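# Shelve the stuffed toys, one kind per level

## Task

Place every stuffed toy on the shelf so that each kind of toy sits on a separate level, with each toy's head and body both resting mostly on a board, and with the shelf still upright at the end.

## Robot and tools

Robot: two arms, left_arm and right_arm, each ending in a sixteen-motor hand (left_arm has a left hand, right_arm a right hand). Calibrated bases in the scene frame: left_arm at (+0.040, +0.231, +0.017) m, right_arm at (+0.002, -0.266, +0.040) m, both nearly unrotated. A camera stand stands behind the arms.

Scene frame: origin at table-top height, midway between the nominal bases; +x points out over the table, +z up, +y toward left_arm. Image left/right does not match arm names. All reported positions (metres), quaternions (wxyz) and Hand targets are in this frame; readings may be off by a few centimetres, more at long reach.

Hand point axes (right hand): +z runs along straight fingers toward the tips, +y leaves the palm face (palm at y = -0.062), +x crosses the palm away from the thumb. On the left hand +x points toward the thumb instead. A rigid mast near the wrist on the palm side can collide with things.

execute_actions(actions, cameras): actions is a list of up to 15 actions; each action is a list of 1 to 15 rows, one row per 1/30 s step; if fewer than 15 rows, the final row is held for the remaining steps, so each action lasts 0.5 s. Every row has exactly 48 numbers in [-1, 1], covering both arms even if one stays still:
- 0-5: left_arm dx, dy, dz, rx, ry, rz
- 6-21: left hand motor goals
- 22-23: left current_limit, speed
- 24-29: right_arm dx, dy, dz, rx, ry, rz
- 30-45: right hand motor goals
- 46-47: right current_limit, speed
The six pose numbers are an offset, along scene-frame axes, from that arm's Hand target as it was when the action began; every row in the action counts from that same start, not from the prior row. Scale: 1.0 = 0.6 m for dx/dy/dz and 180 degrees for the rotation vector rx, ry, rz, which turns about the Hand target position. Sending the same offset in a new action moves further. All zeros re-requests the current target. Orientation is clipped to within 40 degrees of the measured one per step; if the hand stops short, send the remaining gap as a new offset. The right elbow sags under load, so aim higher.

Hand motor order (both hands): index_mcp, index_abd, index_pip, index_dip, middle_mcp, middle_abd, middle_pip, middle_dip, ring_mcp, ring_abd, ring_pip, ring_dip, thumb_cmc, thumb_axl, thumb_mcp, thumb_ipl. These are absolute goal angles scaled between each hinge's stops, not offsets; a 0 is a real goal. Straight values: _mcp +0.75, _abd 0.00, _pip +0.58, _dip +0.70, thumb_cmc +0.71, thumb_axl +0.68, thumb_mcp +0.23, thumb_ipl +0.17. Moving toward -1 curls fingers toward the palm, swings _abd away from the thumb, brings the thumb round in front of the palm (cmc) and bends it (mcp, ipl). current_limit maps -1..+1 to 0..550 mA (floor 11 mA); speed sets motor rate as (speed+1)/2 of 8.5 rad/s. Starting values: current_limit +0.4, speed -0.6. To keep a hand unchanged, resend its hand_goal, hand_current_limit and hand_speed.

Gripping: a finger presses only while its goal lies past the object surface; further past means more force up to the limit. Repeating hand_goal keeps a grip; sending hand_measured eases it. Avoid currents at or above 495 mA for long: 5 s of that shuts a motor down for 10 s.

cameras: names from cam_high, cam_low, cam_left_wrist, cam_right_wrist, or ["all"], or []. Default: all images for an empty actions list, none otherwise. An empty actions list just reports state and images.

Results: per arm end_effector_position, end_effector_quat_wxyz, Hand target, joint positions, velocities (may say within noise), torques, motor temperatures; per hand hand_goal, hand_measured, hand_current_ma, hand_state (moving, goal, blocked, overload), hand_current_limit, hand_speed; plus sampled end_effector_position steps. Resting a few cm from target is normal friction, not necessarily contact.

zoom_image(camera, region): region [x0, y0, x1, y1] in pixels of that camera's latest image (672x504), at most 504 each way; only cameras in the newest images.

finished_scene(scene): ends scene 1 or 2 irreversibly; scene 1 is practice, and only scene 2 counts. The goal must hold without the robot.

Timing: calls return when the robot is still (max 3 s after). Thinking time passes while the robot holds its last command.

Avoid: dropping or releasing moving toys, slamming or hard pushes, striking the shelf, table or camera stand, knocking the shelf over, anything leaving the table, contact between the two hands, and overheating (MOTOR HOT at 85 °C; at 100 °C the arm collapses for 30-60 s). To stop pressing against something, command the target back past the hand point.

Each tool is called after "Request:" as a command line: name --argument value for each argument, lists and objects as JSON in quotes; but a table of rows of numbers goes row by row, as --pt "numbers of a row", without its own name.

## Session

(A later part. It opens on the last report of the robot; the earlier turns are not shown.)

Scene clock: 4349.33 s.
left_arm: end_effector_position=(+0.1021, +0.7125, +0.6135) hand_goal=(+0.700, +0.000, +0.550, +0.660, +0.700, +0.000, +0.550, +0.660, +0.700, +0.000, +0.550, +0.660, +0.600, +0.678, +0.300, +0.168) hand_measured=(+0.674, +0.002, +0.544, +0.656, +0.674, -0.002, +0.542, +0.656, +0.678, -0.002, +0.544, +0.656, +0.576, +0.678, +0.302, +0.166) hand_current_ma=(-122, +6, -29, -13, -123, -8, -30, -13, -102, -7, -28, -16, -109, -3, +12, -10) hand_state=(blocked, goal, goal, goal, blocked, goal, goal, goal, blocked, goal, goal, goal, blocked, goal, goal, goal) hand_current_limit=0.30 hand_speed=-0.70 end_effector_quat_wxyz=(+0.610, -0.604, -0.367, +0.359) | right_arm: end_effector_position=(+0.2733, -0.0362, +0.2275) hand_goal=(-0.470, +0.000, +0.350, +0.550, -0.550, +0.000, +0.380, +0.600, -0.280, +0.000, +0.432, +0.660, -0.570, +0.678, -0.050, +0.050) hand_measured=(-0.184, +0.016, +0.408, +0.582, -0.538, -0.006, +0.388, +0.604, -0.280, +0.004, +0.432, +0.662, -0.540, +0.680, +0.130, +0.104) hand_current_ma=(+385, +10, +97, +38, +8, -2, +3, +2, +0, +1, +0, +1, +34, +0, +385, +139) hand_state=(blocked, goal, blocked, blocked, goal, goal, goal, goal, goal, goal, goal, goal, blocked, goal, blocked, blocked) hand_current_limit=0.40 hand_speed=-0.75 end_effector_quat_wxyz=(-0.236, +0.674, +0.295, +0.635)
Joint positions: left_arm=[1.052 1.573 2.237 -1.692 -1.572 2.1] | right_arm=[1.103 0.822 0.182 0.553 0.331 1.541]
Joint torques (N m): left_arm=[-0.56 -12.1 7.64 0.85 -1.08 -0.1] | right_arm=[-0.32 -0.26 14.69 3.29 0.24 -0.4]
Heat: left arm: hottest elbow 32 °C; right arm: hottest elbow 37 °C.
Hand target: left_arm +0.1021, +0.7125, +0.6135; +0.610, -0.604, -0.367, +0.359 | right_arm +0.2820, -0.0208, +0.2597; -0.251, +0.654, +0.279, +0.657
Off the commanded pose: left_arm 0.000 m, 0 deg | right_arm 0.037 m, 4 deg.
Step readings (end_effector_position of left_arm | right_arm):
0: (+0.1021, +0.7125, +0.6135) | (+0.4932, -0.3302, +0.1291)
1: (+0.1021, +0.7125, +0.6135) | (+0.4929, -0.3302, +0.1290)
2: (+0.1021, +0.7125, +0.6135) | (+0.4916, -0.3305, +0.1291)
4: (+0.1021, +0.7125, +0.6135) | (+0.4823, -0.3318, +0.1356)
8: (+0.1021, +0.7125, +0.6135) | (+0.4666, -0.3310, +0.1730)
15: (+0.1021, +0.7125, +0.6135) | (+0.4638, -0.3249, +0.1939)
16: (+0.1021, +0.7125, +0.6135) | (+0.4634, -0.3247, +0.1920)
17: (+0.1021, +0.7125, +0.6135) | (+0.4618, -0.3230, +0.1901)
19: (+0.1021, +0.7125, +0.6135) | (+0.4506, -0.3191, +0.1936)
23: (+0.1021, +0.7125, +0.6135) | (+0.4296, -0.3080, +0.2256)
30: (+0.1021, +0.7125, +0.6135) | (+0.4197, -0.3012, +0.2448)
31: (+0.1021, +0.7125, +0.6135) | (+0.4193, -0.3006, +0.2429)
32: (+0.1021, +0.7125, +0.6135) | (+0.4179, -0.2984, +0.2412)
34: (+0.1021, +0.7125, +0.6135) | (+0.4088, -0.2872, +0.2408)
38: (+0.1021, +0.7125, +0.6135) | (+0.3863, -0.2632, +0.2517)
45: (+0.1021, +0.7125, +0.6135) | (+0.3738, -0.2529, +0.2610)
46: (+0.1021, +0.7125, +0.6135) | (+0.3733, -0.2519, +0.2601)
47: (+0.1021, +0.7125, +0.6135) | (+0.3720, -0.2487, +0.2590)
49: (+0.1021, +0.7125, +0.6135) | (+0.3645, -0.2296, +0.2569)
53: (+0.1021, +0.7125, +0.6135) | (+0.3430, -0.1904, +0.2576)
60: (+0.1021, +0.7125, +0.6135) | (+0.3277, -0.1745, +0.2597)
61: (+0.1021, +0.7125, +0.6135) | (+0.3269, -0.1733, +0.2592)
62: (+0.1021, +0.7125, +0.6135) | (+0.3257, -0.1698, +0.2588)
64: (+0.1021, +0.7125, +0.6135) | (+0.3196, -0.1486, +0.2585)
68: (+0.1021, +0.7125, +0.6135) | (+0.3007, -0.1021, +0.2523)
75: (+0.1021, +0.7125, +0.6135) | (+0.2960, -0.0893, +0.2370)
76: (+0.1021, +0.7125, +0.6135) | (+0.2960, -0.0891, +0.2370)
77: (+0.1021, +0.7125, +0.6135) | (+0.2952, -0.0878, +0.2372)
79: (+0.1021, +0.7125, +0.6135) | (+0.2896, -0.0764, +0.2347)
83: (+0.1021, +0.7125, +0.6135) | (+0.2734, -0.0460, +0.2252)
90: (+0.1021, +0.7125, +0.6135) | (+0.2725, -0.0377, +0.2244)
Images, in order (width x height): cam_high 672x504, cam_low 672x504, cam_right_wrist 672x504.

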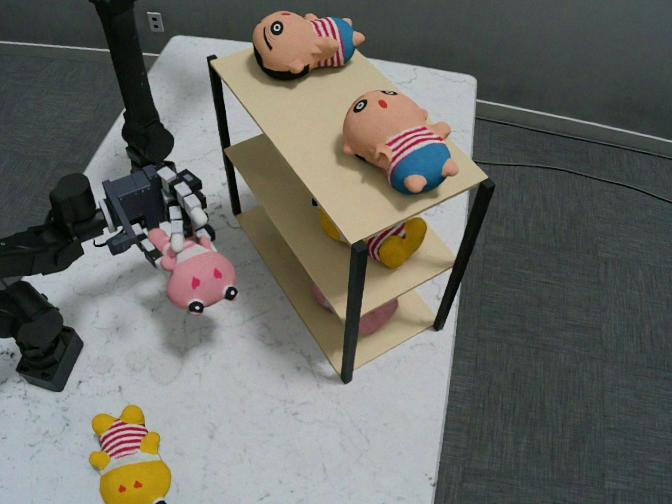

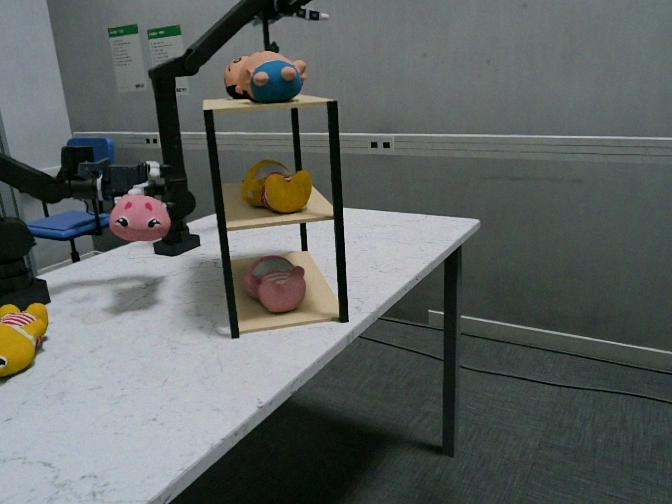

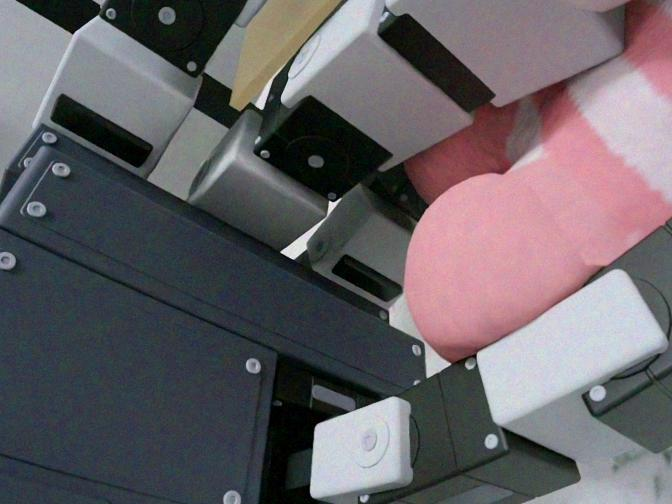

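Request:
execute_actions --actions '[[[0,0,0,0,0,0,0.7,0,0.55,0.66,0.7,0,0.55,0.66,0.7,0,0.55,0.66,0.6,0.678,0.3,0.168,0.3,-0.7,-0.047,0.047,-0.06,0,0,0,-0.47,0,0.35,0.55,-0.55,0,0.38,0.6,-0.28,0,0.431,0.66,-0.57,0.678,-0.05,0.05,0.4,-0.75]],[[0,0,0,0,0,0,0.7,0,0.55,0.66,0.7,0,0.55,0.66,0.7,0,0.55,0.66,0.6,0.678,0.3,0.168,0.3,-0.7,-0.035,0.055,-0.06,0,0,0.04,-0.47,0,0.35,0.55,-0.55,0,0.38,0.6,-0.28,0,0.431,0.66,-0.57,0.678,-0.05,0.05,0.4,-0.75]]]' --cameras '["cam_high","cam_low"]'

Scene clock: 4370.93 s.
left_arm: end_effector_position=(+0.1021, +0.7125, +0.6135) hand_goal=(+0.700, +0.000, +0.550, +0.660, +0.700, +0.000, +0.550, +0.660, +0.700, +0.000, +0.550, +0.660, +0.600, +0.678, +0.300, +0.168) hand_measured=(+0.674, +0.002, +0.544, +0.656, +0.674, -0.002, +0.542, +0.656, +0.678, -0.002, +0.544, +0.656, +0.576, +0.678, +0.302, +0.166) hand_current_ma=(-122, +6, -29, -13, -123, -8, -30, -13, -102, -7, -28, -16, -109, -3, +12, -10) hand_state=(blocked, goal, goal, goal, blocked, goal, goal, goal, blocked, goal, goal, goal, blocked, goal, goal, goal) hand_current_limit=0.30 hand_speed=-0.70 end_effector_quat_wxyz=(+0.610, -0.604, -0.367, +0.359) | right_arm: end_effector_position=(+0.2329, +0.0341, +0.1798) hand_goal=(-0.470, +0.000, +0.350, +0.550, -0.550, +0.000, +0.380, +0.600, -0.280, +0.000, +0.432, +0.660, -0.570, +0.678, -0.050, +0.050) hand_measured=(-0.184, +0.016, +0.408, +0.582, -0.538, -0.006, +0.386, +0.604, -0.280, +0.004, +0.432, +0.662, -0.540, +0.680, +0.128, +0.104) hand_current_ma=(+385, +10, +97, +38, +7, -2, +3, +1, +0, +1, +0, +1, +34, +0, +385, +139) hand_state=(blocked, goal, blocked, blocked, goal, goal, goal, goal, goal, goal, goal, goal, blocked, goal, blocked, blocked) hand_current_limit=0.40 hand_speed=-0.75 end_effector_quat_wxyz=(-0.287, +0.646, +0.320, +0.631)
Joint positions: left_arm=[1.052 1.573 2.237 -1.692 -1.572 2.1] | right_arm=[1.328 1.301 0.182 1.076 0.436 1.556]
Joint torques (N m): left_arm=[-0.56 -12.22 7.64 0.87 -1.08 -0.1] | right_arm=[-0.09 -3.02 7.23 3.04 0.14 -0.52]
Heat: left arm: hottest elbow 32 °C; right arm: hottest elbow 39 °C.
Hand target: left_arm +0.1021, +0.7125, +0.6135; +0.610, -0.604, -0.367, +0.359 | right_arm +0.2328, +0.0404, +0.1876; -0.291, +0.635, +0.319, +0.640
Off the commanded pose: left_arm 0.000 m, 0 deg | right_arm 0.010 m, 2 deg.
Step readings (end_effector_position of left_arm | right_arm):
0: (+0.1021, +0.7125, +0.6135) | (+0.2733, -0.0362, +0.2275)
1: (+0.1021, +0.7125, +0.6135) | (+0.2734, -0.0366, +0.2275)
2: (+0.1021, +0.7125, +0.6135) | (+0.2731, -0.0372, +0.2281)
4: (+0.1021, +0.7125, +0.6135) | (+0.2695, -0.0337, +0.2254)
8: (+0.1021, +0.7125, +0.6135) | (+0.2528, -0.0109, +0.2085)
15: (+0.1021, +0.7125, +0.6135) | (+0.2508, -0.0059, +0.2036)
16: (+0.1021, +0.7125, +0.6135) | (+0.2509, -0.0054, +0.2043)
17: (+0.1021, +0.7125, +0.6135) | (+0.2499, -0.0027, +0.2052)
19: (+0.1021, +0.7125, +0.6135) | (+0.2459, +0.0077, +0.2025)
23: (+0.1021, +0.7125, +0.6135) | (+0.2340, +0.0273, +0.1847)
30: (+0.1021, +0.7125, +0.6135) | (+0.2327, +0.0332, +0.1776)
Images, in order (width x height): cam_high 672x504, cam_low 672x504.

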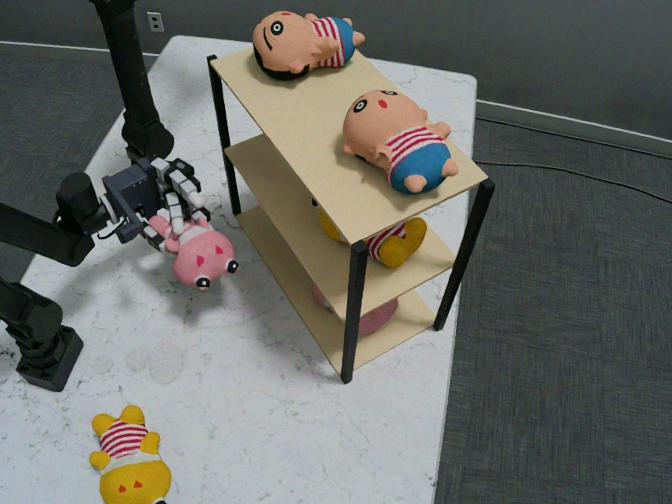

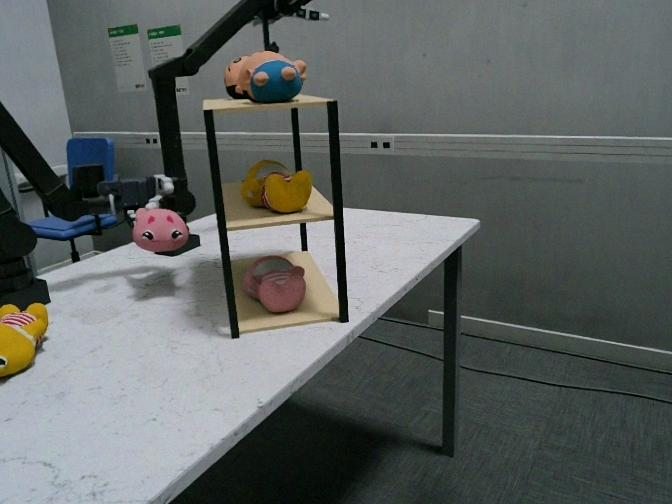

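Request:
execute_actions --actions '[[[0,0,0,0,0,0,0.7,0,0.55,0.66,0.7,0,0.55,0.66,0.7,0,0.55,0.66,0.6,0.678,0.3,0.168,0.3,-0.7,0,0,-0.06,0,0,0.02,-0.47,0,0.35,0.55,-0.55,0,0.38,0.6,-0.28,0,0.431,0.66,-0.57,0.678,-0.05,0.05,0.4,-0.75]],[[0,0,0,0,0,0,0.7,0,0.55,0.66,0.7,0,0.55,0.66,0.7,0,0.55,0.66,0.6,0.678,0.3,0.168,0.3,-0.7,0.01,0.01,-0.04,0,0,0.02,-0.47,0,0.35,0.55,-0.55,0,0.38,0.6,-0.28,0,0.431,0.66,-0.57,0.678,-0.05,0.05,0.4,-0.75]]]' --cameras '["cam_high","cam_low"]'

Scene clock: 4379.10 s.
left_arm: end_effector_position=(+0.1021, +0.7125, +0.6135) hand_goal=(+0.700, +0.000, +0.550, +0.660, +0.700, +0.000, +0.550, +0.660, +0.700, +0.000, +0.550, +0.660, +0.600, +0.678, +0.300, +0.168) hand_measured=(+0.674, +0.002, +0.544, +0.656, +0.674, -0.002, +0.542, +0.656, +0.678, -0.002, +0.544, +0.656, +0.576, +0.678, +0.302, +0.166) hand_current_ma=(-122, +6, -29, -13, -123, -8, -30, -13, -102, -7, -28, -16, -109, -3, +12, -10) hand_state=(blocked, goal, goal, goal, blocked, goal, goal, goal, blocked, goal, goal, goal, blocked, goal, goal, goal) hand_current_limit=0.30 hand_speed=-0.70 end_effector_quat_wxyz=(+0.610, -0.604, -0.367, +0.359) | right_arm: end_effector_position=(+0.2352, +0.0473, +0.1233) hand_goal=(-0.470, +0.000, +0.350, +0.550, -0.550, +0.000, +0.380, +0.600, -0.280, +0.000, +0.432, +0.660, -0.570, +0.678, -0.050, +0.050) hand_measured=(-0.184, +0.016, +0.408, +0.582, -0.538, -0.006, +0.386, +0.604, -0.280, +0.004, +0.432, +0.662, -0.540, +0.680, +0.128, +0.104) hand_current_ma=(+385, +10, +97, +38, +7, -2, +3, +1, +0, +1, +0, +1, +34, +0, +385, +139) hand_state=(blocked, goal, blocked, blocked, goal, goal, goal, goal, goal, goal, goal, goal, blocked, goal, blocked, blocked) hand_current_limit=0.40 hand_speed=-0.75 end_effector_quat_wxyz=(-0.334, +0.622, +0.360, +0.611)
Joint positions: left_arm=[1.052 1.573 2.237 -1.692 -1.572 2.1] | right_arm=[1.251 1.727 0.155 1.54 0.222 1.554]
Joint torques (N m): left_arm=[-0.62 -12.1 7.64 0.87 -1.08 -0.1] | right_arm=[-1.14 -4.78 2.15 3.38 -0.08 -0.52]
Heat: left arm: hottest elbow 32 °C; right arm: hottest elbow 39 °C.
Hand target: left_arm +0.1021, +0.7125, +0.6135; +0.610, -0.604, -0.367, +0.359 | right_arm +0.2388, +0.0464, +0.1276; -0.331, +0.614, +0.359, +0.620
Off the commanded pose: left_arm 0.000 m, 0 deg | right_arm 0.006 m, 1 deg.
Step readings (end_effector_position of left_arm | right_arm):
0: (+0.1021, +0.7125, +0.6135) | (+0.2329, +0.0341, +0.1798)
1: (+0.1021, +0.7125, +0.6135) | (+0.2327, +0.0346, +0.1799)
2: (+0.1021, +0.7125, +0.6135) | (+0.2317, +0.0368, +0.1800)
4: (+0.1021, +0.7125, +0.6135) | (+0.2299, +0.0428, +0.1762)
8: (+0.1021, +0.7125, +0.6135) | (+0.2275, +0.0446, +0.1551)
15: (+0.1021, +0.7125, +0.6135) | (+0.2294, +0.0413, +0.1461)
16: (+0.1021, +0.7125, +0.6135) | (+0.2291, +0.0421, +0.1466)
17: (+0.1021, +0.7125, +0.6135) | (+0.2285, +0.0444, +0.1469)
19: (+0.1021, +0.7125, +0.6135) | (+0.2287, +0.0490, +0.1430)
23: (+0.1021, +0.7125, +0.6135) | (+0.2333, +0.0474, +0.1256)
30: (+0.1021, +0.7125, +0.6135) | (+0.2351, +0.0469, +0.1213)
Images, in order (width x height): cam_high 672x504, cam_low 672x504.

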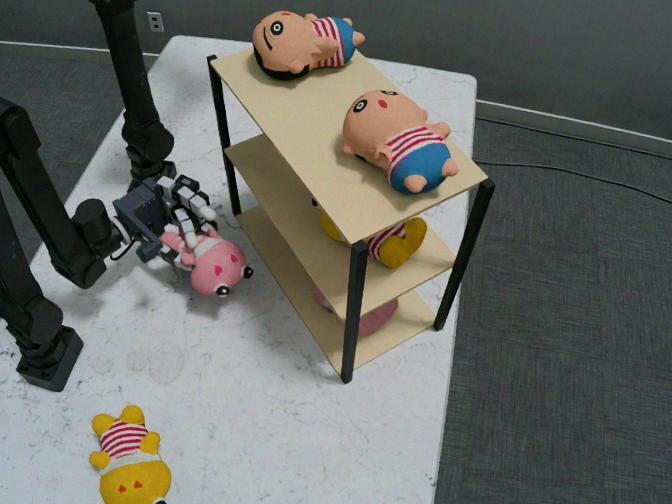

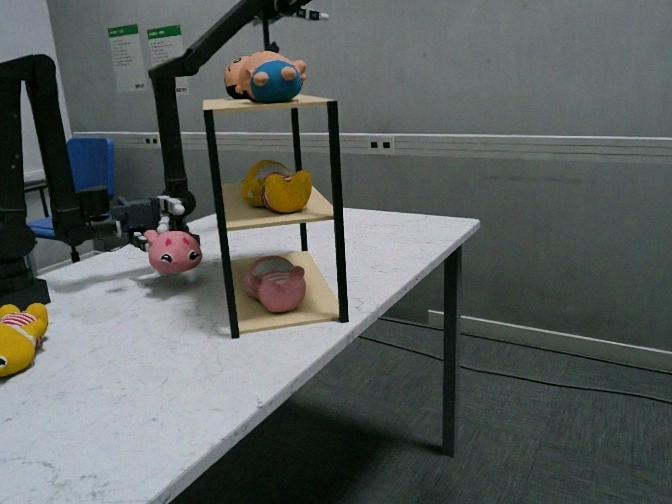

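Request:
execute_actions --actions '[[[0,0,0,0,0,0,0.7,0,0.55,0.66,0.7,0,0.55,0.66,0.7,0,0.55,0.66,0.6,0.678,0.3,0.168,0.3,-0.7,0.025,0.025,-0.02,0,0,0,-0.47,0,0.35,0.55,-0.55,0,0.38,0.6,-0.28,0,0.431,0.66,-0.57,0.678,-0.05,0.05,0.4,-0.75]],[[0,0,0,0,0,0,0.7,0,0.55,0.66,0.7,0,0.55,0.66,0.7,0,0.55,0.66,0.6,0.678,0.3,0.168,0.3,-0.7,0.03,0.03,0,0,0,0,-0.47,0,0.35,0.55,-0.55,0,0.38,0.6,-0.28,0,0.431,0.66,-0.57,0.678,-0.05,0.05,0.4,-0.75]]]' --cameras '["cam_high","cam_low"]'

Scene clock: 4390.00 s.
left_arm: end_effector_position=(+0.1021, +0.7125, +0.6135) hand_goal=(+0.700, +0.000, +0.550, +0.660, +0.700, +0.000, +0.550, +0.660, +0.700, +0.000, +0.550, +0.660, +0.600, +0.678, +0.300, +0.168) hand_measured=(+0.674, +0.002, +0.544, +0.656, +0.674, -0.002, +0.542, +0.656, +0.678, -0.002, +0.544, +0.656, +0.576, +0.678, +0.302, +0.166) hand_current_ma=(-122, +6, -29, -13, -123, -8, -30, -13, -102, -7, -28, -16, -109, -3, +12, -10) hand_state=(blocked, goal, goal, goal, blocked, goal, goal, goal, blocked, goal, goal, goal, blocked, goal, goal, goal) hand_current_limit=0.30 hand_speed=-0.70 end_effector_quat_wxyz=(+0.610, -0.604, -0.367, +0.359) | right_arm: end_effector_position=(+0.2664, +0.0769, +0.1173) hand_goal=(-0.470, +0.000, +0.350, +0.550, -0.550, +0.000, +0.380, +0.600, -0.280, +0.000, +0.432, +0.660, -0.570, +0.678, -0.050, +0.050) hand_measured=(-0.184, +0.016, +0.408, +0.582, -0.538, -0.006, +0.386, +0.604, -0.280, +0.004, +0.432, +0.662, -0.540, +0.680, +0.128, +0.104) hand_current_ma=(+385, +10, +97, +38, +7, -2, +3, +1, +0, +1, +0, +1, +34, +0, +385, +139) hand_state=(blocked, goal, blocked, blocked, goal, goal, goal, goal, goal, goal, goal, goal, blocked, goal, blocked, blocked) hand_current_limit=0.40 hand_speed=-0.75 end_effector_quat_wxyz=(-0.340, +0.614, +0.354, +0.618)
Joint positions: left_arm=[1.052 1.573 2.237 -1.692 -1.572 2.1] | right_arm=[1.173 1.813 0.26 1.547 0.144 1.551]
Joint torques (N m): left_arm=[-0.62 -12.16 7.64 0.87 -1.08 -0.1] | right_arm=[-1.14 -5.95 3.45 1.94 -0.11 -0.52]
Heat: left arm: hottest elbow 32 °C; right arm: hottest elbow 39 °C.
Hand target: left_arm +0.1021, +0.7125, +0.6135; +0.610, -0.604, -0.367, +0.359 | right_arm +0.2718, +0.0794, +0.1155; -0.331, +0.614, +0.359, +0.620
Off the commanded pose: left_arm 0.000 m, 0 deg | right_arm 0.006 m, 1 deg.
Step readings (end_effector_position of left_arm | right_arm):
0: (+0.1021, +0.7125, +0.6135) | (+0.2352, +0.0473, +0.1234)
1: (+0.1021, +0.7125, +0.6135) | (+0.2351, +0.0475, +0.1233)
2: (+0.1021, +0.7125, +0.6135) | (+0.2354, +0.0476, +0.1225)
4: (+0.1021, +0.7125, +0.6135) | (+0.2373, +0.0496, +0.1183)
8: (+0.1021, +0.7125, +0.6135) | (+0.2456, +0.0544, +0.1090)
15: (+0.1021, +0.7125, +0.6135) | (+0.2483, +0.0572, +0.1086)
16: (+0.1021, +0.7125, +0.6135) | (+0.2483, +0.0576, +0.1087)
17: (+0.1021, +0.7125, +0.6135) | (+0.2488, +0.0584, +0.1088)
19: (+0.1021, +0.7125, +0.6135) | (+0.2520, +0.0633, +0.1107)
23: (+0.1021, +0.7125, +0.6135) | (+0.2633, +0.0739, +0.1172)
30: (+0.1021, +0.7125, +0.6135) | (+0.2664, +0.0769, +0.1178)
Images, in order (width x height): cam_high 672x504, cam_low 672x504.

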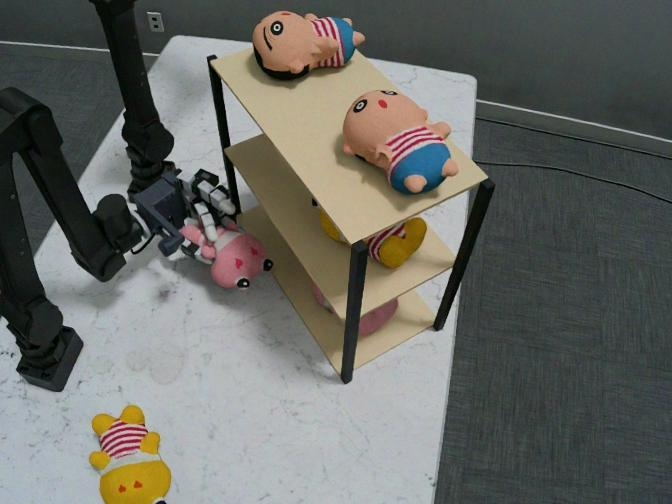

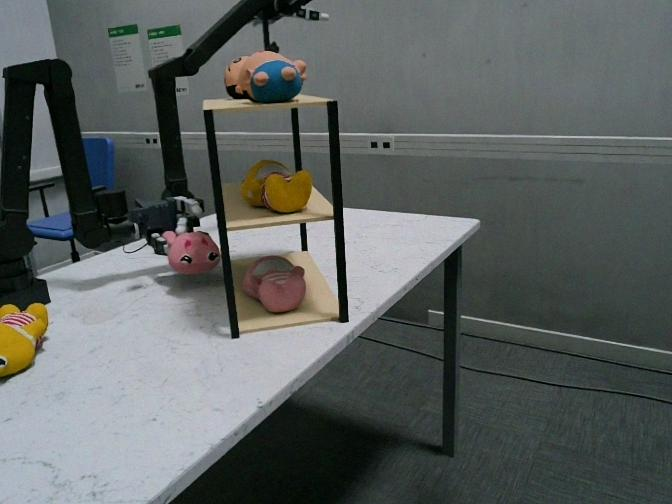

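Request:
execute_actions --actions '[[[0,0,0,0,0,0,0.7,0,0.55,0.66,0.7,0,0.55,0.66,0.7,0,0.55,0.66,0.6,0.678,0.3,0.168,0.3,-0.7,0.02,0.02,-0.008,0,0,0,-0.47,0,0.35,0.55,-0.55,0,0.38,0.6,-0.28,0,0.431,0.66,-0.57,0.678,-0.05,0.05,0.4,-0.75]],[[0,0,0,0,0,0,0.7,0,0.55,0.66,0.7,0,0.55,0.66,0.7,0,0.55,0.66,0.6,0.678,0.3,0.168,0.3,-0.7,0.03,0.03,0,0,0,0,-0.47,0,0.35,0.55,-0.55,0,0.38,0.6,-0.28,0,0.431,0.66,-0.57,0.678,-0.05,0.05,0.4,-0.75]]]' --cameras '["cam_high","cam_low"]'

Scene clock: 4397.60 s.
left_arm: end_effector_position=(+0.1021, +0.7125, +0.6135) hand_goal=(+0.700, +0.000, +0.550, +0.660, +0.700, +0.000, +0.550, +0.660, +0.700, +0.000, +0.550, +0.660, +0.600, +0.678, +0.300, +0.168) hand_measured=(+0.674, +0.002, +0.544, +0.656, +0.674, -0.002, +0.542, +0.656, +0.678, -0.002, +0.544, +0.656, +0.576, +0.678, +0.302, +0.166) hand_current_ma=(-122, +6, -29, -13, -123, -8, -30, -13, -102, -7, -28, -16, -109, -3, +12, -10) hand_state=(blocked, goal, goal, goal, blocked, goal, goal, goal, blocked, goal, goal, goal, blocked, goal, goal, goal) hand_current_limit=0.30 hand_speed=-0.70 end_effector_quat_wxyz=(+0.610, -0.604, -0.367, +0.359) | right_arm: end_effector_position=(+0.2953, +0.1058, +0.1128) hand_goal=(-0.470, +0.000, +0.350, +0.550, -0.550, +0.000, +0.380, +0.600, -0.280, +0.000, +0.432, +0.660, -0.570, +0.678, -0.050, +0.050) hand_measured=(-0.184, +0.016, +0.408, +0.582, -0.538, -0.006, +0.386, +0.604, -0.280, +0.004, +0.432, +0.662, -0.540, +0.680, +0.128, +0.104) hand_current_ma=(+385, +10, +97, +38, +7, -2, +3, +1, +0, +1, +0, +1, +34, +0, +385, +139) hand_state=(blocked, goal, blocked, blocked, goal, goal, goal, goal, goal, goal, goal, goal, blocked, goal, blocked, blocked) hand_current_limit=0.40 hand_speed=-0.75 end_effector_quat_wxyz=(-0.340, +0.614, +0.354, +0.618)
Joint positions: left_arm=[1.052 1.573 2.237 -1.692 -1.572 2.1] | right_arm=[1.122 1.85 0.364 1.481 0.093 1.551]
Joint torques (N m): left_arm=[-0.67 -12.1 7.64 0.85 -1.08 -0.1] | right_arm=[-1.14 -6.89 4.46 1.81 -0.09 -0.52]
Heat: left arm: hottest elbow 32 °C; right arm: hottest elbow 38 °C.
Hand target: left_arm +0.1021, +0.7125, +0.6135; +0.610, -0.604, -0.367, +0.359 | right_arm +0.3019, +0.1092, +0.1107; -0.331, +0.614, +0.359, +0.620
Off the commanded pose: left_arm 0.000 m, 0 deg | right_arm 0.008 m, 1 deg.
Step readings (end_effector_position of left_arm | right_arm):
0: (+0.1021, +0.7125, +0.6135) | (+0.2664, +0.0769, +0.1173)
1: (+0.1021, +0.7125, +0.6135) | (+0.2664, +0.0769, +0.1173)
2: (+0.1021, +0.7125, +0.6135) | (+0.2668, +0.0774, +0.1171)
4: (+0.1021, +0.7125, +0.6135) | (+0.2686, +0.0802, +0.1157)
8: (+0.1021, +0.7125, +0.6135) | (+0.2754, +0.0865, +0.1133)
15: (+0.1021, +0.7125, +0.6135) | (+0.2776, +0.0882, +0.1131)
16: (+0.1021, +0.7125, +0.6135) | (+0.2776, +0.0883, +0.1130)
17: (+0.1021, +0.7125, +0.6135) | (+0.2778, +0.0893, +0.1125)
19: (+0.1021, +0.7125, +0.6135) | (+0.2813, +0.0936, +0.1111)
23: (+0.1021, +0.7125, +0.6135) | (+0.2920, +0.1031, +0.1137)
30: (+0.1021, +0.7125, +0.6135) | (+0.2954, +0.1060, +0.1140)
Images, in order (width x height): cam_high 672x504, cam_low 672x504.

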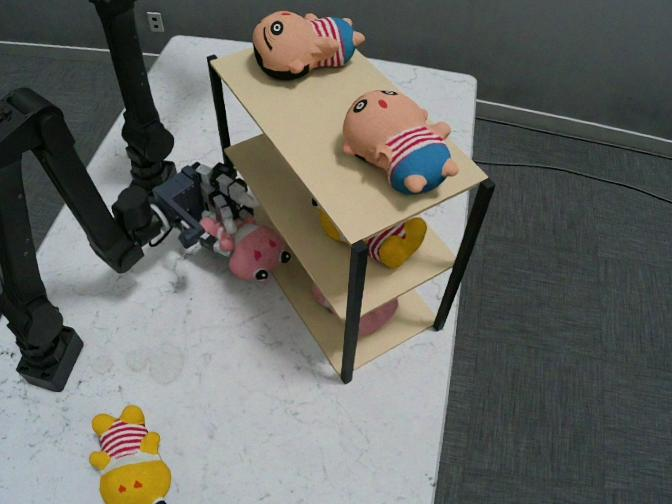

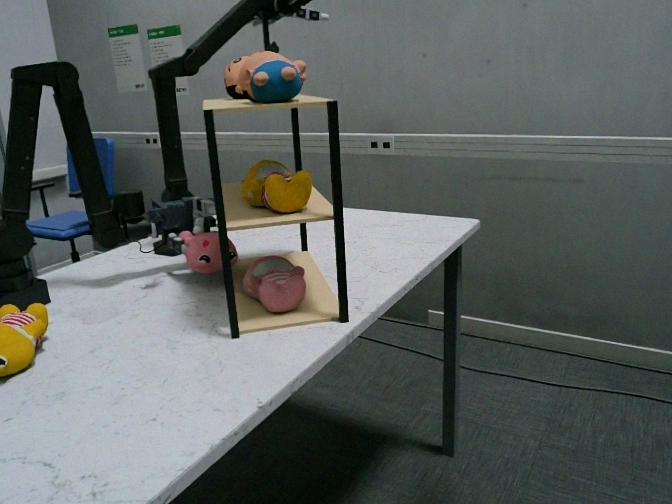

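Request:
execute_actions --actions '[[[0,0,0,0,0,0,0.7,0,0.55,0.66,0.7,0,0.55,0.66,0.7,0,0.55,0.66,0.6,0.678,0.3,0.168,0.3,-0.7,0.035,0.035,0,0,0,0,-0.47,0,0.35,0.55,-0.55,0,0.38,0.6,-0.28,0,0.431,0.66,-0.57,0.678,-0.05,0.05,0.4,-0.75]]]' --cameras '["cam_low","cam_high"]'

Scene clock: 4449.10 s.
left_arm: end_effector_position=(+0.1021, +0.7125, +0.6135) hand_goal=(+0.700, +0.000, +0.550, +0.660, +0.700, +0.000, +0.550, +0.660, +0.700, +0.000, +0.550, +0.660, +0.600, +0.678, +0.300, +0.168) hand_measured=(+0.674, +0.002, +0.544, +0.656, +0.674, -0.002, +0.542, +0.656, +0.678, -0.002, +0.544, +0.656, +0.576, +0.678, +0.302, +0.166) hand_current_ma=(-122, +6, -29, -13, -123, -8, -30, -13, -102, -7, -28, -16, -109, -3, +12, -10) hand_state=(blocked, goal, goal, goal, blocked, goal, goal, goal, blocked, goal, goal, goal, blocked, goal, goal, goal) hand_current_limit=0.30 hand_speed=-0.70 end_effector_quat_wxyz=(+0.610, -0.604, -0.367, +0.359) | right_arm: end_effector_position=(+0.3134, +0.1149, +0.1066) hand_goal=(-0.470, +0.000, +0.350, +0.550, -0.550, +0.000, +0.380, +0.600, -0.280, +0.000, +0.432, +0.660, -0.570, +0.678, -0.050, +0.050) hand_measured=(-0.188, +0.016, +0.408, +0.582, -0.540, -0.006, +0.386, +0.604, -0.282, +0.004, +0.432, +0.662, -0.540, +0.680, +0.128, +0.104) hand_current_ma=(+385, +10, +97, +38, +7, -2, +3, +1, +0, +1, +0, +1, +34, +0, +385, +139) hand_state=(blocked, goal, blocked, blocked, goal, goal, goal, goal, goal, goal, goal, goal, blocked, goal, blocked, blocked) hand_current_limit=0.40 hand_speed=-0.75 end_effector_quat_wxyz=(-0.330, +0.622, +0.357, +0.614)
Joint positions: left_arm=[1.052 1.573 2.237 -1.692 -1.572 2.1] | right_arm=[1.089 1.863 0.413 1.421 0.071 1.546]
Joint torques (N m): left_arm=[-0.62 -12.16 7.62 0.85 -1.08 -0.1] | right_arm=[-0.73 -7.3 7.15 1.7 -0.31 -0.46]
Heat: left arm: hottest elbow 32 °C; right arm: hottest elbow 37 °C.
Hand target: left_arm +0.1021, +0.7125, +0.6135; +0.610, -0.604, -0.367, +0.359 | right_arm +0.3228, +0.1304, +0.1109; -0.331, +0.614, +0.359, +0.620
Off the commanded pose: left_arm 0.000 m, 0 deg | right_arm 0.018 m, 1 deg.
Step readings (end_effector_position of left_arm | right_arm):
0: (+0.1021, +0.7125, +0.6135) | (+0.2953, +0.1058, +0.1128)
1: (+0.1021, +0.7125, +0.6135) | (+0.2953, +0.1061, +0.1127)
2: (+0.1021, +0.7125, +0.6135) | (+0.2960, +0.1069, +0.1122)
4: (+0.1021, +0.7125, +0.6135) | (+0.2995, +0.1116, +0.1106)
8: (+0.1021, +0.7125, +0.6135) | (+0.3088, +0.1134, +0.1078)
15: (+0.1021, +0.7125, +0.6135) | (+0.3134, +0.1149, +0.1067)
Images, in order (width x height): cam_high 672x504, cam_low 672x504.

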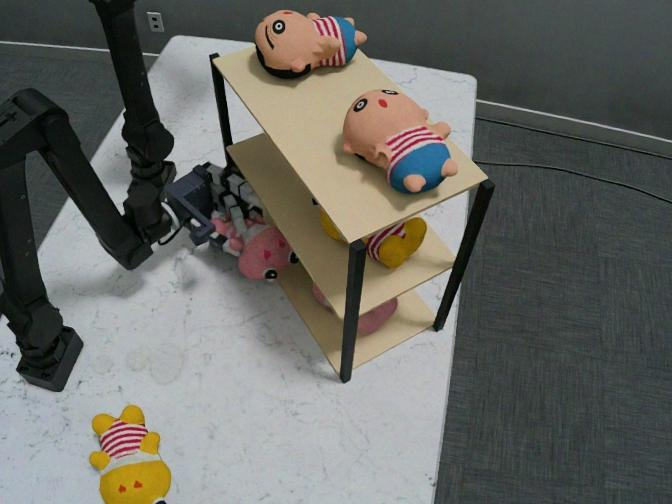

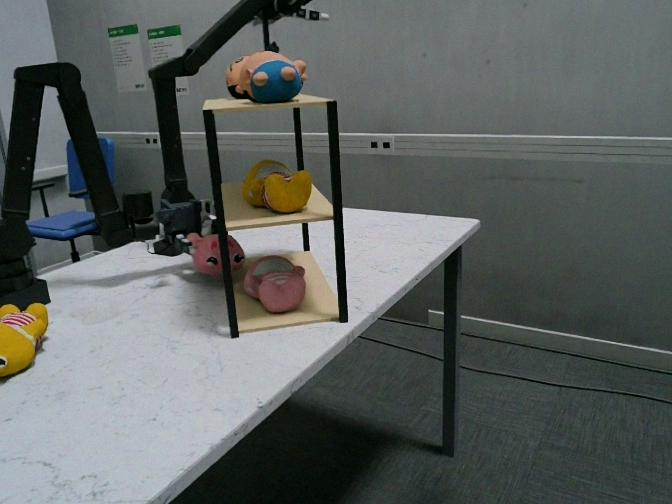

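Request:
execute_actions --actions '[[[0,0,0,0,0,0,0.7,0,0.55,0.66,0.7,0,0.55,0.66,0.7,0,0.55,0.66,0.6,0.678,0.3,0.168,0.3,-0.7,0.035,0.035,0.005,0,0,0,-0.47,0,0.35,0.55,-0.55,0,0.38,0.6,-0.28,0,0.431,0.66,-0.57,0.678,-0.05,0.05,0.4,-0.75]],[[0,0,0,0,0,0,0.7,0,0.55,0.66,0.7,0,0.55,0.66,0.7,0,0.55,0.66,0.6,0.678,0.3,0.168,0.3,-0.7,0,0,0,0,0,0,-0.47,0,0.35,0.55,-0.55,0,0.38,0.6,-0.28,0,0.431,0.66,-0.57,0.678,-0.05,0.05,0.4,-0.75]]]' --cameras '["cam_low","cam_high","cam_right_wrist"]'

Scene clock: 4462.63 s.
left_arm: end_effector_position=(+0.1021, +0.7125, +0.6135) hand_goal=(+0.700, +0.000, +0.550, +0.660, +0.700, +0.000, +0.550, +0.660, +0.700, +0.000, +0.550, +0.660, +0.600, +0.678, +0.300, +0.168) hand_measured=(+0.674, +0.002, +0.544, +0.656, +0.674, -0.002, +0.542, +0.656, +0.678, -0.002, +0.544, +0.656, +0.576, +0.678, +0.302, +0.166) hand_current_ma=(-122, +6, -29, -13, -123, -8, -30, -13, -102, -7, -28, -16, -109, -3, +12, -10) hand_state=(blocked, goal, goal, goal, blocked, goal, goal, goal, blocked, goal, goal, goal, blocked, goal, goal, goal) hand_current_limit=0.30 hand_speed=-0.70 end_effector_quat_wxyz=(+0.610, -0.604, -0.367, +0.359) | right_arm: end_effector_position=(+0.3360, +0.1404, +0.1148) hand_goal=(-0.470, +0.000, +0.350, +0.550, -0.550, +0.000, +0.380, +0.600, -0.280, +0.000, +0.432, +0.660, -0.570, +0.678, -0.050, +0.050) hand_measured=(-0.190, +0.016, +0.408, +0.582, -0.540, -0.006, +0.386, +0.604, -0.282, +0.004, +0.432, +0.662, -0.540, +0.680, +0.128, +0.104) hand_current_ma=(+385, +10, +97, +38, +6, -2, +3, +1, +0, +1, +0, +1, +34, +0, +385, +139) hand_state=(blocked, goal, blocked, blocked, goal, goal, goal, goal, goal, goal, goal, goal, blocked, goal, blocked, blocked) hand_current_limit=0.40 hand_speed=-0.75 end_effector_quat_wxyz=(-0.334, +0.616, +0.354, +0.619)
Joint positions: left_arm=[1.052 1.573 2.237 -1.692 -1.572 2.1] | right_arm=[1.065 1.87 0.5 1.36 0.045 1.544]
Joint torques (N m): left_arm=[-0.56 -12.1 7.64 0.85 -1.08 -0.1] | right_arm=[-0.79 -7.82 7.13 1.57 -0.25 -0.47]
Heat: left arm: hottest elbow 32 °C; right arm: hottest elbow 37 °C.
Hand target: left_arm +0.1021, +0.7125, +0.6135; +0.610, -0.604, -0.367, +0.359 | right_arm +0.3439, +0.1513, +0.1137; -0.331, +0.614, +0.359, +0.620
Off the commanded pose: left_arm 0.000 m, 0 deg | right_arm 0.014 m, 1 deg.
Step readings (end_effector_position of left_arm | right_arm):
0: (+0.1021, +0.7125, +0.6135) | (+0.3134, +0.1149, +0.1066)
1: (+0.1021, +0.7125, +0.6135) | (+0.3136, +0.1152, +0.1067)
2: (+0.1021, +0.7125, +0.6135) | (+0.3141, +0.1157, +0.1060)
4: (+0.1021, +0.7125, +0.6135) | (+0.3181, +0.1186, +0.1037)
8: (+0.1021, +0.7125, +0.6135) | (+0.3332, +0.1347, +0.1117)
15: (+0.1021, +0.7125, +0.6135) | (+0.3361, +0.1404, +0.1154)
16: (+0.1021, +0.7125, +0.6135) | (+0.3361, +0.1404, +0.1154)
17: (+0.1021, +0.7125, +0.6135) | (+0.3361, +0.1404, +0.1152)
19: (+0.1021, +0.7125, +0.6135) | (+0.3360, +0.1404, +0.1150)
23: (+0.1021, +0.7125, +0.6135) | (+0.3360, +0.1404, +0.1148)
30: (+0.1021, +0.7125, +0.6135) | (+0.3360, +0.1404, +0.1148)
Images, in order (width x height): cam_high 672x504, cam_low 672x504, cam_right_wrist 672x504.

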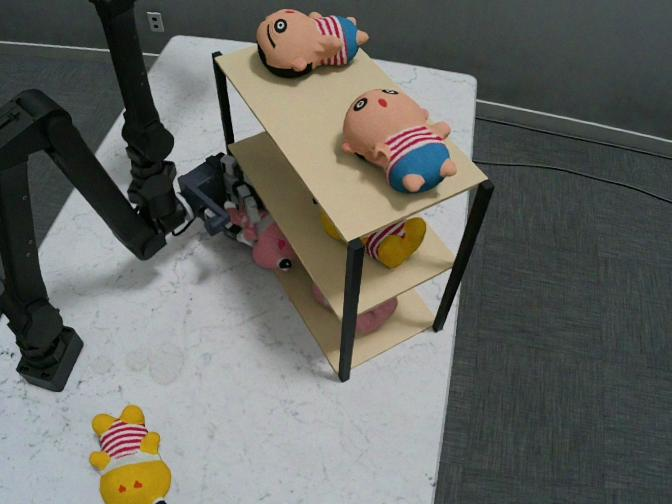

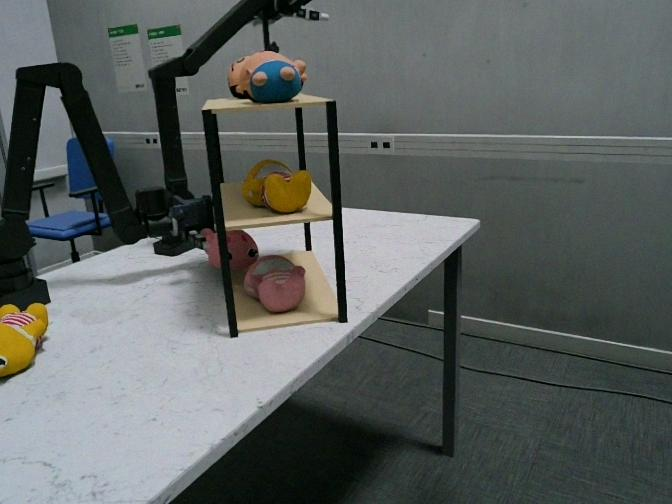

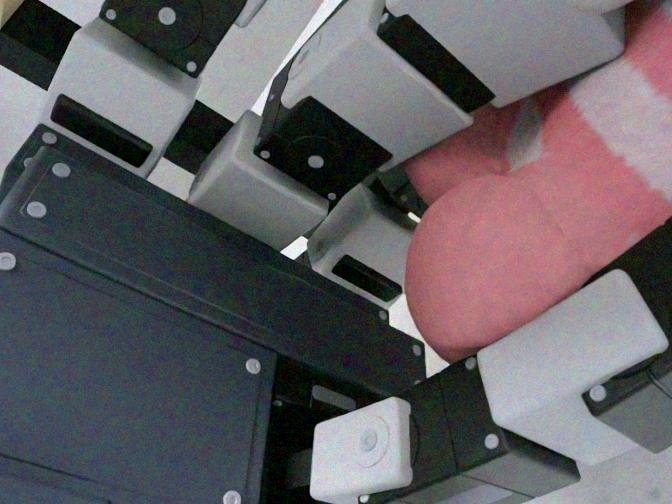

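Request:
execute_actions --actions '[[[0,0,0,0,0,0,0.7,0,0.55,0.66,0.7,0,0.55,0.66,0.7,0,0.55,0.66,0.6,0.678,0.3,0.168,0.3,-0.7,0.028,0.034,0.0,0,0,0,-0.47,0,0.35,0.55,-0.55,0,0.38,0.6,-0.28,0,0.431,0.66,-0.57,0.678,-0.05,0.05,0.4,-0.75]],[[0,0,0,0,0,0,0.7,0,0.55,0.66,0.7,0,0.55,0.66,0.7,0,0.55,0.66,0.6,0.678,0.3,0.168,0.3,-0.7,0.01,0.012,0,0,0,0,-0.47,0,0.35,0.55,-0.55,0,0.38,0.6,-0.28,0,0.431,0.66,-0.57,0.678,-0.05,0.05,0.4,-0.75]]]' --cameras '["cam_low","cam_high"]'

Request:
zoom_image --camera "cam_low" --region '[140, 180, 360, 345]'

Scene clock: 4497.50 s.
left_arm: end_effector_position=(+0.1021, +0.7125, +0.6135) hand_goal=(+0.700, +0.000, +0.550, +0.660, +0.700, +0.000, +0.550, +0.660, +0.700, +0.000, +0.550, +0.660, +0.600, +0.678, +0.300, +0.168) hand_measured=(+0.674, +0.002, +0.544, +0.656, +0.674, -0.002, +0.542, +0.656, +0.678, -0.002, +0.544, +0.656, +0.576, +0.678, +0.302, +0.166) hand_current_ma=(-122, +6, -29, -13, -123, -8, -30, -13, -102, -7, -28, -16, -109, -3, +12, -10) hand_state=(blocked, goal, goal, goal, blocked, goal, goal, goal, blocked, goal, goal, goal, blocked, goal, goal, goal) hand_current_limit=0.30 hand_speed=-0.70 end_effector_quat_wxyz=(+0.610, -0.604, -0.367, +0.359) | right_arm: end_effector_position=(+0.3532, +0.1646, +0.1100) hand_goal=(-0.470, +0.000, +0.350, +0.550, -0.550, +0.000, +0.380, +0.600, -0.280, +0.000, +0.432, +0.660, -0.570, +0.678, -0.050, +0.050) hand_measured=(-0.190, +0.016, +0.408, +0.582, -0.540, -0.006, +0.386, +0.604, -0.278, +0.004, +0.432, +0.662, -0.540, +0.680, +0.128, +0.104) hand_current_ma=(+385, +10, +97, +38, +6, -2, +3, +1, +0, +1, +0, +1, +34, +0, +385, +139) hand_state=(blocked, goal, blocked, blocked, goal, goal, goal, goal, goal, goal, goal, goal, blocked, goal, blocked, blocked) hand_current_limit=0.40 hand_speed=-0.75 end_effector_quat_wxyz=(-0.334, +0.619, +0.359, +0.614)
Joint positions: left_arm=[1.052 1.573 2.237 -1.692 -1.572 2.1] | right_arm=[1.054 1.901 0.581 1.296 0.027 1.544]
Joint torques (N m): left_arm=[-0.62 -12.16 7.62 0.85 -1.08 -0.1] | right_arm=[-1.14 -8.53 8.96 1.52 -0.17 -0.47]
Heat: left arm: hottest elbow 32 °C; right arm: hottest elbow 37 °C.
Hand target: left_arm +0.1021, +0.7125, +0.6135; +0.610, -0.604, -0.367, +0.359 | right_arm +0.3666, +0.1789, +0.1137; -0.331, +0.614, +0.359, +0.620
Off the commanded pose: left_arm 0.000 m, 0 deg | right_arm 0.020 m, 1 deg.
Step readings (end_effector_position of left_arm | right_arm):
0: (+0.1021, +0.7125, +0.6135) | (+0.3360, +0.1404, +0.1148)
1: (+0.1021, +0.7125, +0.6135) | (+0.3360, +0.1404, +0.1147)
2: (+0.1021, +0.7125, +0.6135) | (+0.3364, +0.1409, +0.1146)
4: (+0.1021, +0.7125, +0.6135) | (+0.3383, +0.1437, +0.1131)
8: (+0.1021, +0.7125, +0.6135) | (+0.3448, +0.1534, +0.1118)
15: (+0.1021, +0.7125, +0.6135) | (+0.3475, +0.1584, +0.1117)
16: (+0.1021, +0.7125, +0.6135) | (+0.3477, +0.1583, +0.1116)
17: (+0.1021, +0.7125, +0.6135) | (+0.3479, +0.1584, +0.1113)
19: (+0.1021, +0.7125, +0.6135) | (+0.3492, +0.1593, +0.1107)
23: (+0.1021, +0.7125, +0.6135) | (+0.3524, +0.1631, +0.1103)
30: (+0.1021, +0.7125, +0.6135) | (+0.3532, +0.1646, +0.1100)
Images, in order (width x height): cam_high 672x504, cam_low 672x504.

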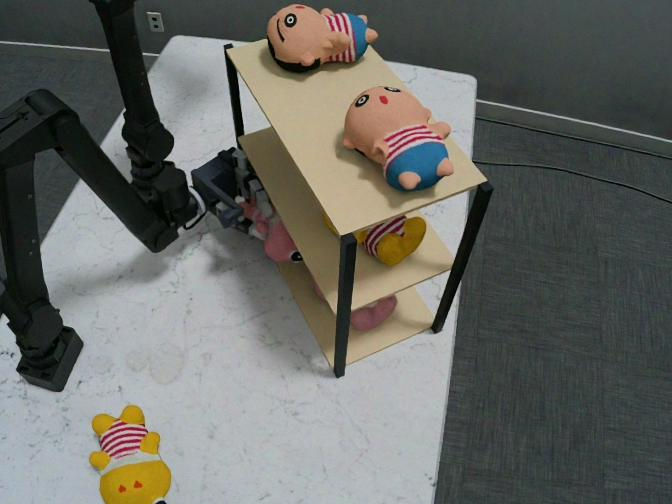

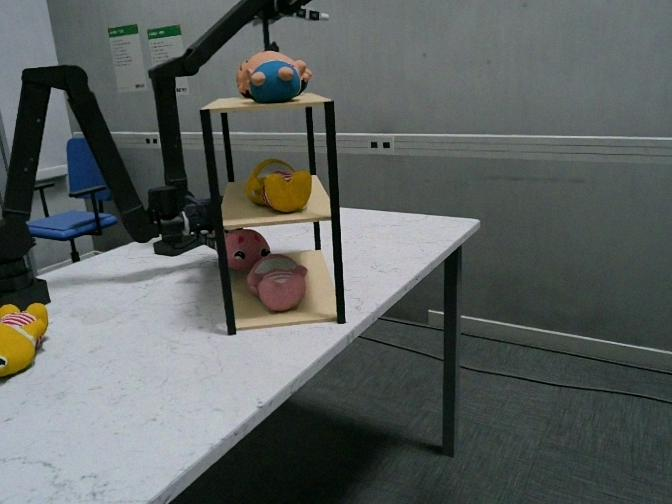

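Scaled by 2.291 from the camera's 672x504 image, which has a finer 960x720 frame.

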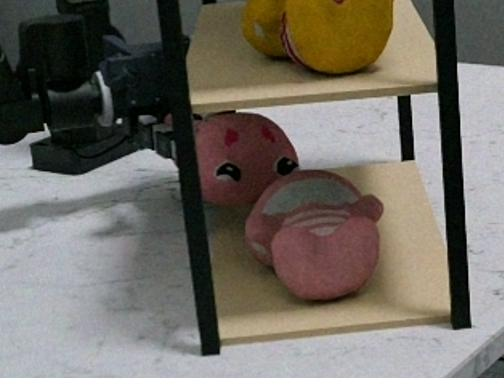

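Request:
execute_actions --actions '[[[0,0,0,0,0,0,0.7,0,0.55,0.66,0.7,0,0.55,0.66,0.7,0,0.55,0.66,0.6,0.678,0.3,0.168,0.3,-0.7,-0.035,-0.045,0.005,0,0,0.033,-0.47,0,0.35,0.55,-0.55,0,0.38,0.6,-0.28,0,0.431,0.66,-0.57,0.678,-0.05,0.05,0.4,-0.75]],[[0,0,0,0,0,0,0.7,0,0.55,0.66,0.7,0,0.55,0.66,0.7,0,0.55,0.66,0.6,0.678,0.3,0.168,0.3,-0.7,0,0,0,0,0,0.033,-0.47,0,0.35,0.55,-0.55,0,0.38,0.6,-0.28,0,0.431,0.66,-0.57,0.678,-0.05,0.05,0.4,-0.75]]]' --cameras '["cam_low","cam_high"]'

Scene clock: 4533.73 s.
left_arm: end_effector_position=(+0.1021, +0.7125, +0.6135) hand_goal=(+0.700, +0.000, +0.550, +0.660, +0.700, +0.000, +0.550, +0.660, +0.700, +0.000, +0.550, +0.660, +0.600, +0.678, +0.300, +0.168) hand_measured=(+0.674, +0.002, +0.544, +0.656, +0.674, -0.002, +0.542, +0.656, +0.678, -0.002, +0.544, +0.656, +0.576, +0.678, +0.302, +0.166) hand_current_ma=(-122, +6, -29, -13, -123, -8, -30, -13, -102, -7, -28, -16, -109, -3, +12, -10) hand_state=(blocked, goal, goal, goal, blocked, goal, goal, goal, blocked, goal, goal, goal, blocked, goal, goal, goal) hand_current_limit=0.30 hand_speed=-0.70 end_effector_quat_wxyz=(+0.610, -0.604, -0.367, +0.359) | right_arm: end_effector_position=(+0.3418, +0.1548, +0.1031) hand_goal=(-0.470, +0.000, +0.350, +0.550, -0.550, +0.000, +0.380, +0.600, -0.280, +0.000, +0.432, +0.660, -0.570, +0.678, -0.050, +0.050) hand_measured=(-0.194, +0.016, +0.408, +0.582, -0.540, -0.006, +0.386, +0.604, -0.278, +0.004, +0.432, +0.662, -0.540, +0.680, +0.128, +0.104) hand_current_ma=(+385, +10, +97, +38, +6, -2, +2, +1, +0, +1, +0, +1, +34, +0, +385, +139) hand_state=(blocked, goal, blocked, blocked, goal, goal, goal, goal, goal, goal, goal, goal, blocked, goal, blocked, blocked) hand_current_limit=0.40 hand_speed=-0.75 end_effector_quat_wxyz=(-0.394, +0.587, +0.423, +0.567)
Joint positions: left_arm=[1.052 1.573 2.237 -1.692 -1.572 2.1] | right_arm=[0.961 1.878 0.507 1.322 -0.275 1.54]
Joint torques (N m): left_arm=[-0.56 -12.1 7.64 0.84 -1.08 -0.09] | right_arm=[-1.14 -9.99 3.79 3.64 -0.12 -0.46]
Heat: left arm: hottest elbow 32 °C; right arm: hottest elbow 39 °C.
Hand target: left_arm +0.1021, +0.7125, +0.6135; +0.610, -0.604, -0.367, +0.359 | right_arm +0.3457, +0.1520, +0.1167; -0.393, +0.574, +0.420, +0.583
Off the commanded pose: left_arm 0.000 m, 0 deg | right_arm 0.014 m, 2 deg.
Step readings (end_effector_position of left_arm | right_arm):
0: (+0.1021, +0.7125, +0.6135) | (+0.3532, +0.1646, +0.1100)
1: (+0.1021, +0.7125, +0.6135) | (+0.3530, +0.1651, +0.1100)
2: (+0.1021, +0.7125, +0.6135) | (+0.3525, +0.1665, +0.1097)
4: (+0.1021, +0.7125, +0.6135) | (+0.3500, +0.1684, +0.1076)
8: (+0.1021, +0.7125, +0.6135) | (+0.3471, +0.1582, +0.1042)
15: (+0.1021, +0.7125, +0.6135) | (+0.3427, +0.1534, +0.1020)
16: (+0.1021, +0.7125, +0.6135) | (+0.3421, +0.1542, +0.1023)
17: (+0.1021, +0.7125, +0.6135) | (+0.3405, +0.1563, +0.1024)
19: (+0.1021, +0.7125, +0.6135) | (+0.3402, +0.1566, +0.1024)
23: (+0.1021, +0.7125, +0.6135) | (+0.3420, +0.1542, +0.1027)
30: (+0.1021, +0.7125, +0.6135) | (+0.3420, +0.1547, +0.1030)
Images, in order (width x height): cam_high 672x504, cam_low 672x504.

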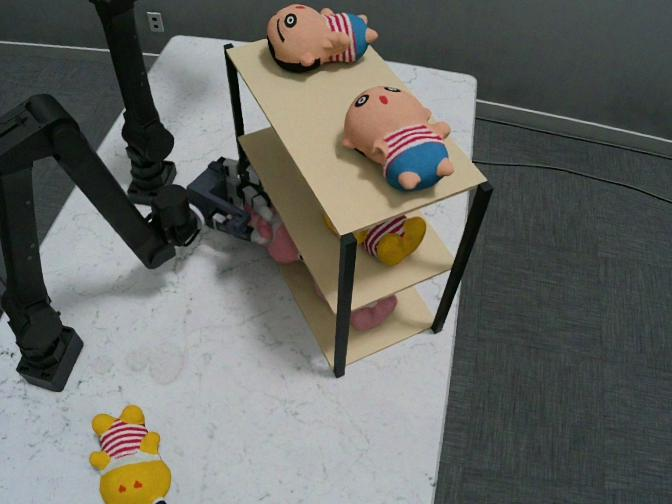

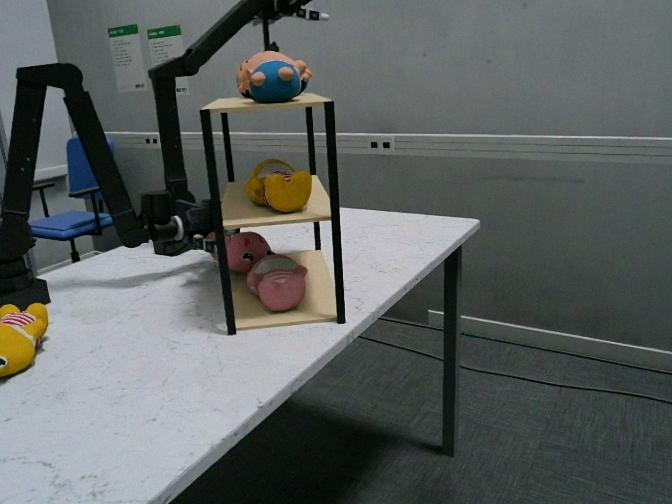

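Request:
execute_actions --actions '[[[0,0,0,0,0,0,0.7,0,0.55,0.66,0.7,0,0.55,0.66,0.7,0,0.55,0.66,0.6,0.678,0.3,0.168,0.3,-0.7,0.035,0.033,-0.005,0,0,0,-0.47,0,0.35,0.55,-0.55,0,0.38,0.6,-0.28,0,0.431,0.66,-0.57,0.678,-0.05,0.05,0.4,-0.75]],[[0,0,0,0,0,0,0.7,0,0.55,0.66,0.7,0,0.55,0.66,0.7,0,0.55,0.66,0.6,0.678,0.3,0.168,0.3,-0.7,0.015,0.012,0,0,0,0,-0.47,0,0.35,0.55,-0.55,0,0.38,0.6,-0.28,0,0.431,0.66,-0.57,0.678,-0.05,0.05,0.4,-0.75]]]' --cameras '["cam_low","cam_high"]'

Request:
zoom_image --camera "cam_low" --region '[140, 180, 360, 345]'

Request:
zoom_image --camera "cam_high" --region '[160, 20, 400, 380]'

Scene clock: 4542.10 s.
left_arm: end_effector_position=(+0.1021, +0.7125, +0.6135) hand_goal=(+0.700, +0.000, +0.550, +0.660, +0.700, +0.000, +0.550, +0.660, +0.700, +0.000, +0.550, +0.660, +0.600, +0.678, +0.300, +0.168) hand_measured=(+0.674, +0.002, +0.544, +0.656, +0.674, -0.002, +0.542, +0.656, +0.678, -0.002, +0.544, +0.656, +0.576, +0.678, +0.302, +0.166) hand_current_ma=(-122, +6, -29, -13, -123, -8, -30, -13, -102, -7, -28, -16, -109, -3, +12, -10) hand_state=(blocked, goal, goal, goal, blocked, goal, goal, goal, blocked, goal, goal, goal, blocked, goal, goal, goal) hand_current_limit=0.30 hand_speed=-0.70 end_effector_quat_wxyz=(+0.610, -0.604, -0.367, +0.359) | right_arm: end_effector_position=(+0.3645, +0.1735, +0.1130) hand_goal=(-0.470, +0.000, +0.350, +0.550, -0.550, +0.000, +0.380, +0.600, -0.280, +0.000, +0.432, +0.660, -0.570, +0.678, -0.050, +0.050) hand_measured=(-0.194, +0.016, +0.408, +0.582, -0.540, -0.006, +0.386, +0.604, -0.278, +0.004, +0.432, +0.662, -0.540, +0.680, +0.128, +0.104) hand_current_ma=(+385, +10, +97, +38, +6, -2, +2, +1, +0, +1, +0, +1, +34, +0, +385, +139) hand_state=(blocked, goal, blocked, blocked, goal, goal, goal, goal, goal, goal, goal, goal, blocked, goal, blocked, blocked) hand_current_limit=0.40 hand_speed=-0.75 end_effector_quat_wxyz=(-0.398, +0.576, +0.420, +0.578)
Joint positions: left_arm=[1.052 1.573 2.237 -1.692 -1.572 2.1] | right_arm=[0.939 1.899 0.582 1.301 -0.298 1.54]
Joint torques (N m): left_arm=[-0.62 -12.16 7.64 0.85 -1.08 -0.1] | right_arm=[-1.26 -8.82 7.27 1.95 -0.11 -0.47]
Heat: left arm: hottest elbow 32 °C; right arm: hottest elbow 38 °C.
Hand target: left_arm +0.1021, +0.7125, +0.6135; +0.610, -0.604, -0.367, +0.359 | right_arm +0.3756, +0.1790, +0.1138; -0.393, +0.574, +0.420, +0.583
Off the commanded pose: left_arm 0.000 m, 0 deg | right_arm 0.012 m, 1 deg.
Step readings (end_effector_position of left_arm | right_arm):
0: (+0.1021, +0.7125, +0.6135) | (+0.3418, +0.1548, +0.1031)
1: (+0.1021, +0.7125, +0.6135) | (+0.3418, +0.1549, +0.1031)
2: (+0.1021, +0.7125, +0.6135) | (+0.3419, +0.1549, +0.1031)
4: (+0.1021, +0.7125, +0.6135) | (+0.3430, +0.1558, +0.1042)
8: (+0.1021, +0.7125, +0.6135) | (+0.3508, +0.1625, +0.1114)
15: (+0.1021, +0.7125, +0.6135) | (+0.3569, +0.1670, +0.1159)
16: (+0.1021, +0.7125, +0.6135) | (+0.3568, +0.1670, +0.1152)
17: (+0.1021, +0.7125, +0.6135) | (+0.3569, +0.1672, +0.1144)
19: (+0.1021, +0.7125, +0.6135) | (+0.3581, +0.1686, +0.1126)
23: (+0.1021, +0.7125, +0.6135) | (+0.3622, +0.1725, +0.1121)
30: (+0.1021, +0.7125, +0.6135) | (+0.3645, +0.1735, +0.1132)
Images, in order (width x height): cam_high 672x504, cam_low 672x504.

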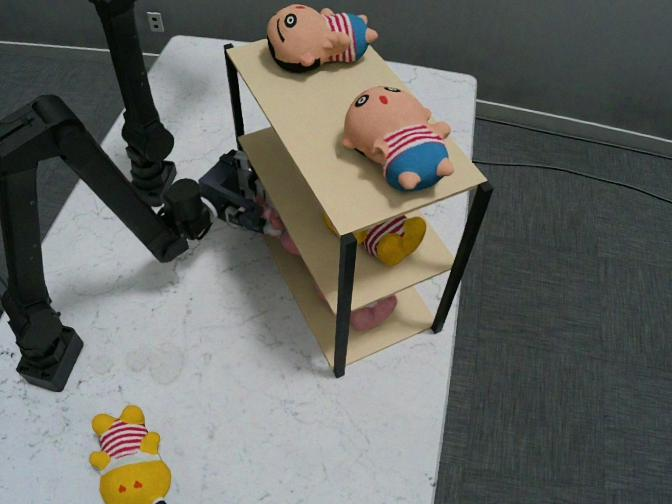

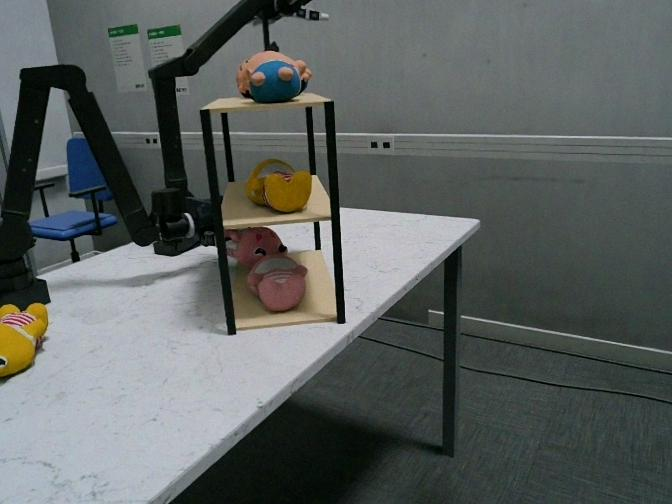

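Scaled by 2.291 from the camera's 672x504 image, which has a finer 960x720 frame.

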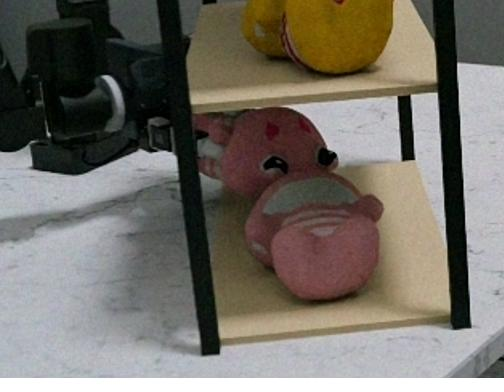

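Scaled by 1.400 from the camera's 672x504 image, which has a finer 960x720 frame.

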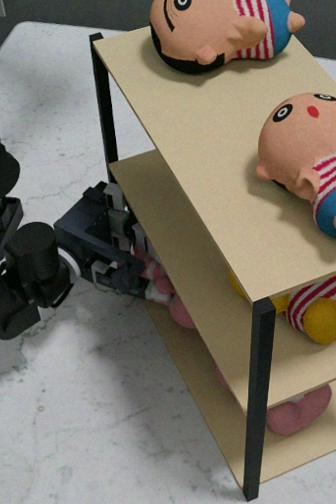

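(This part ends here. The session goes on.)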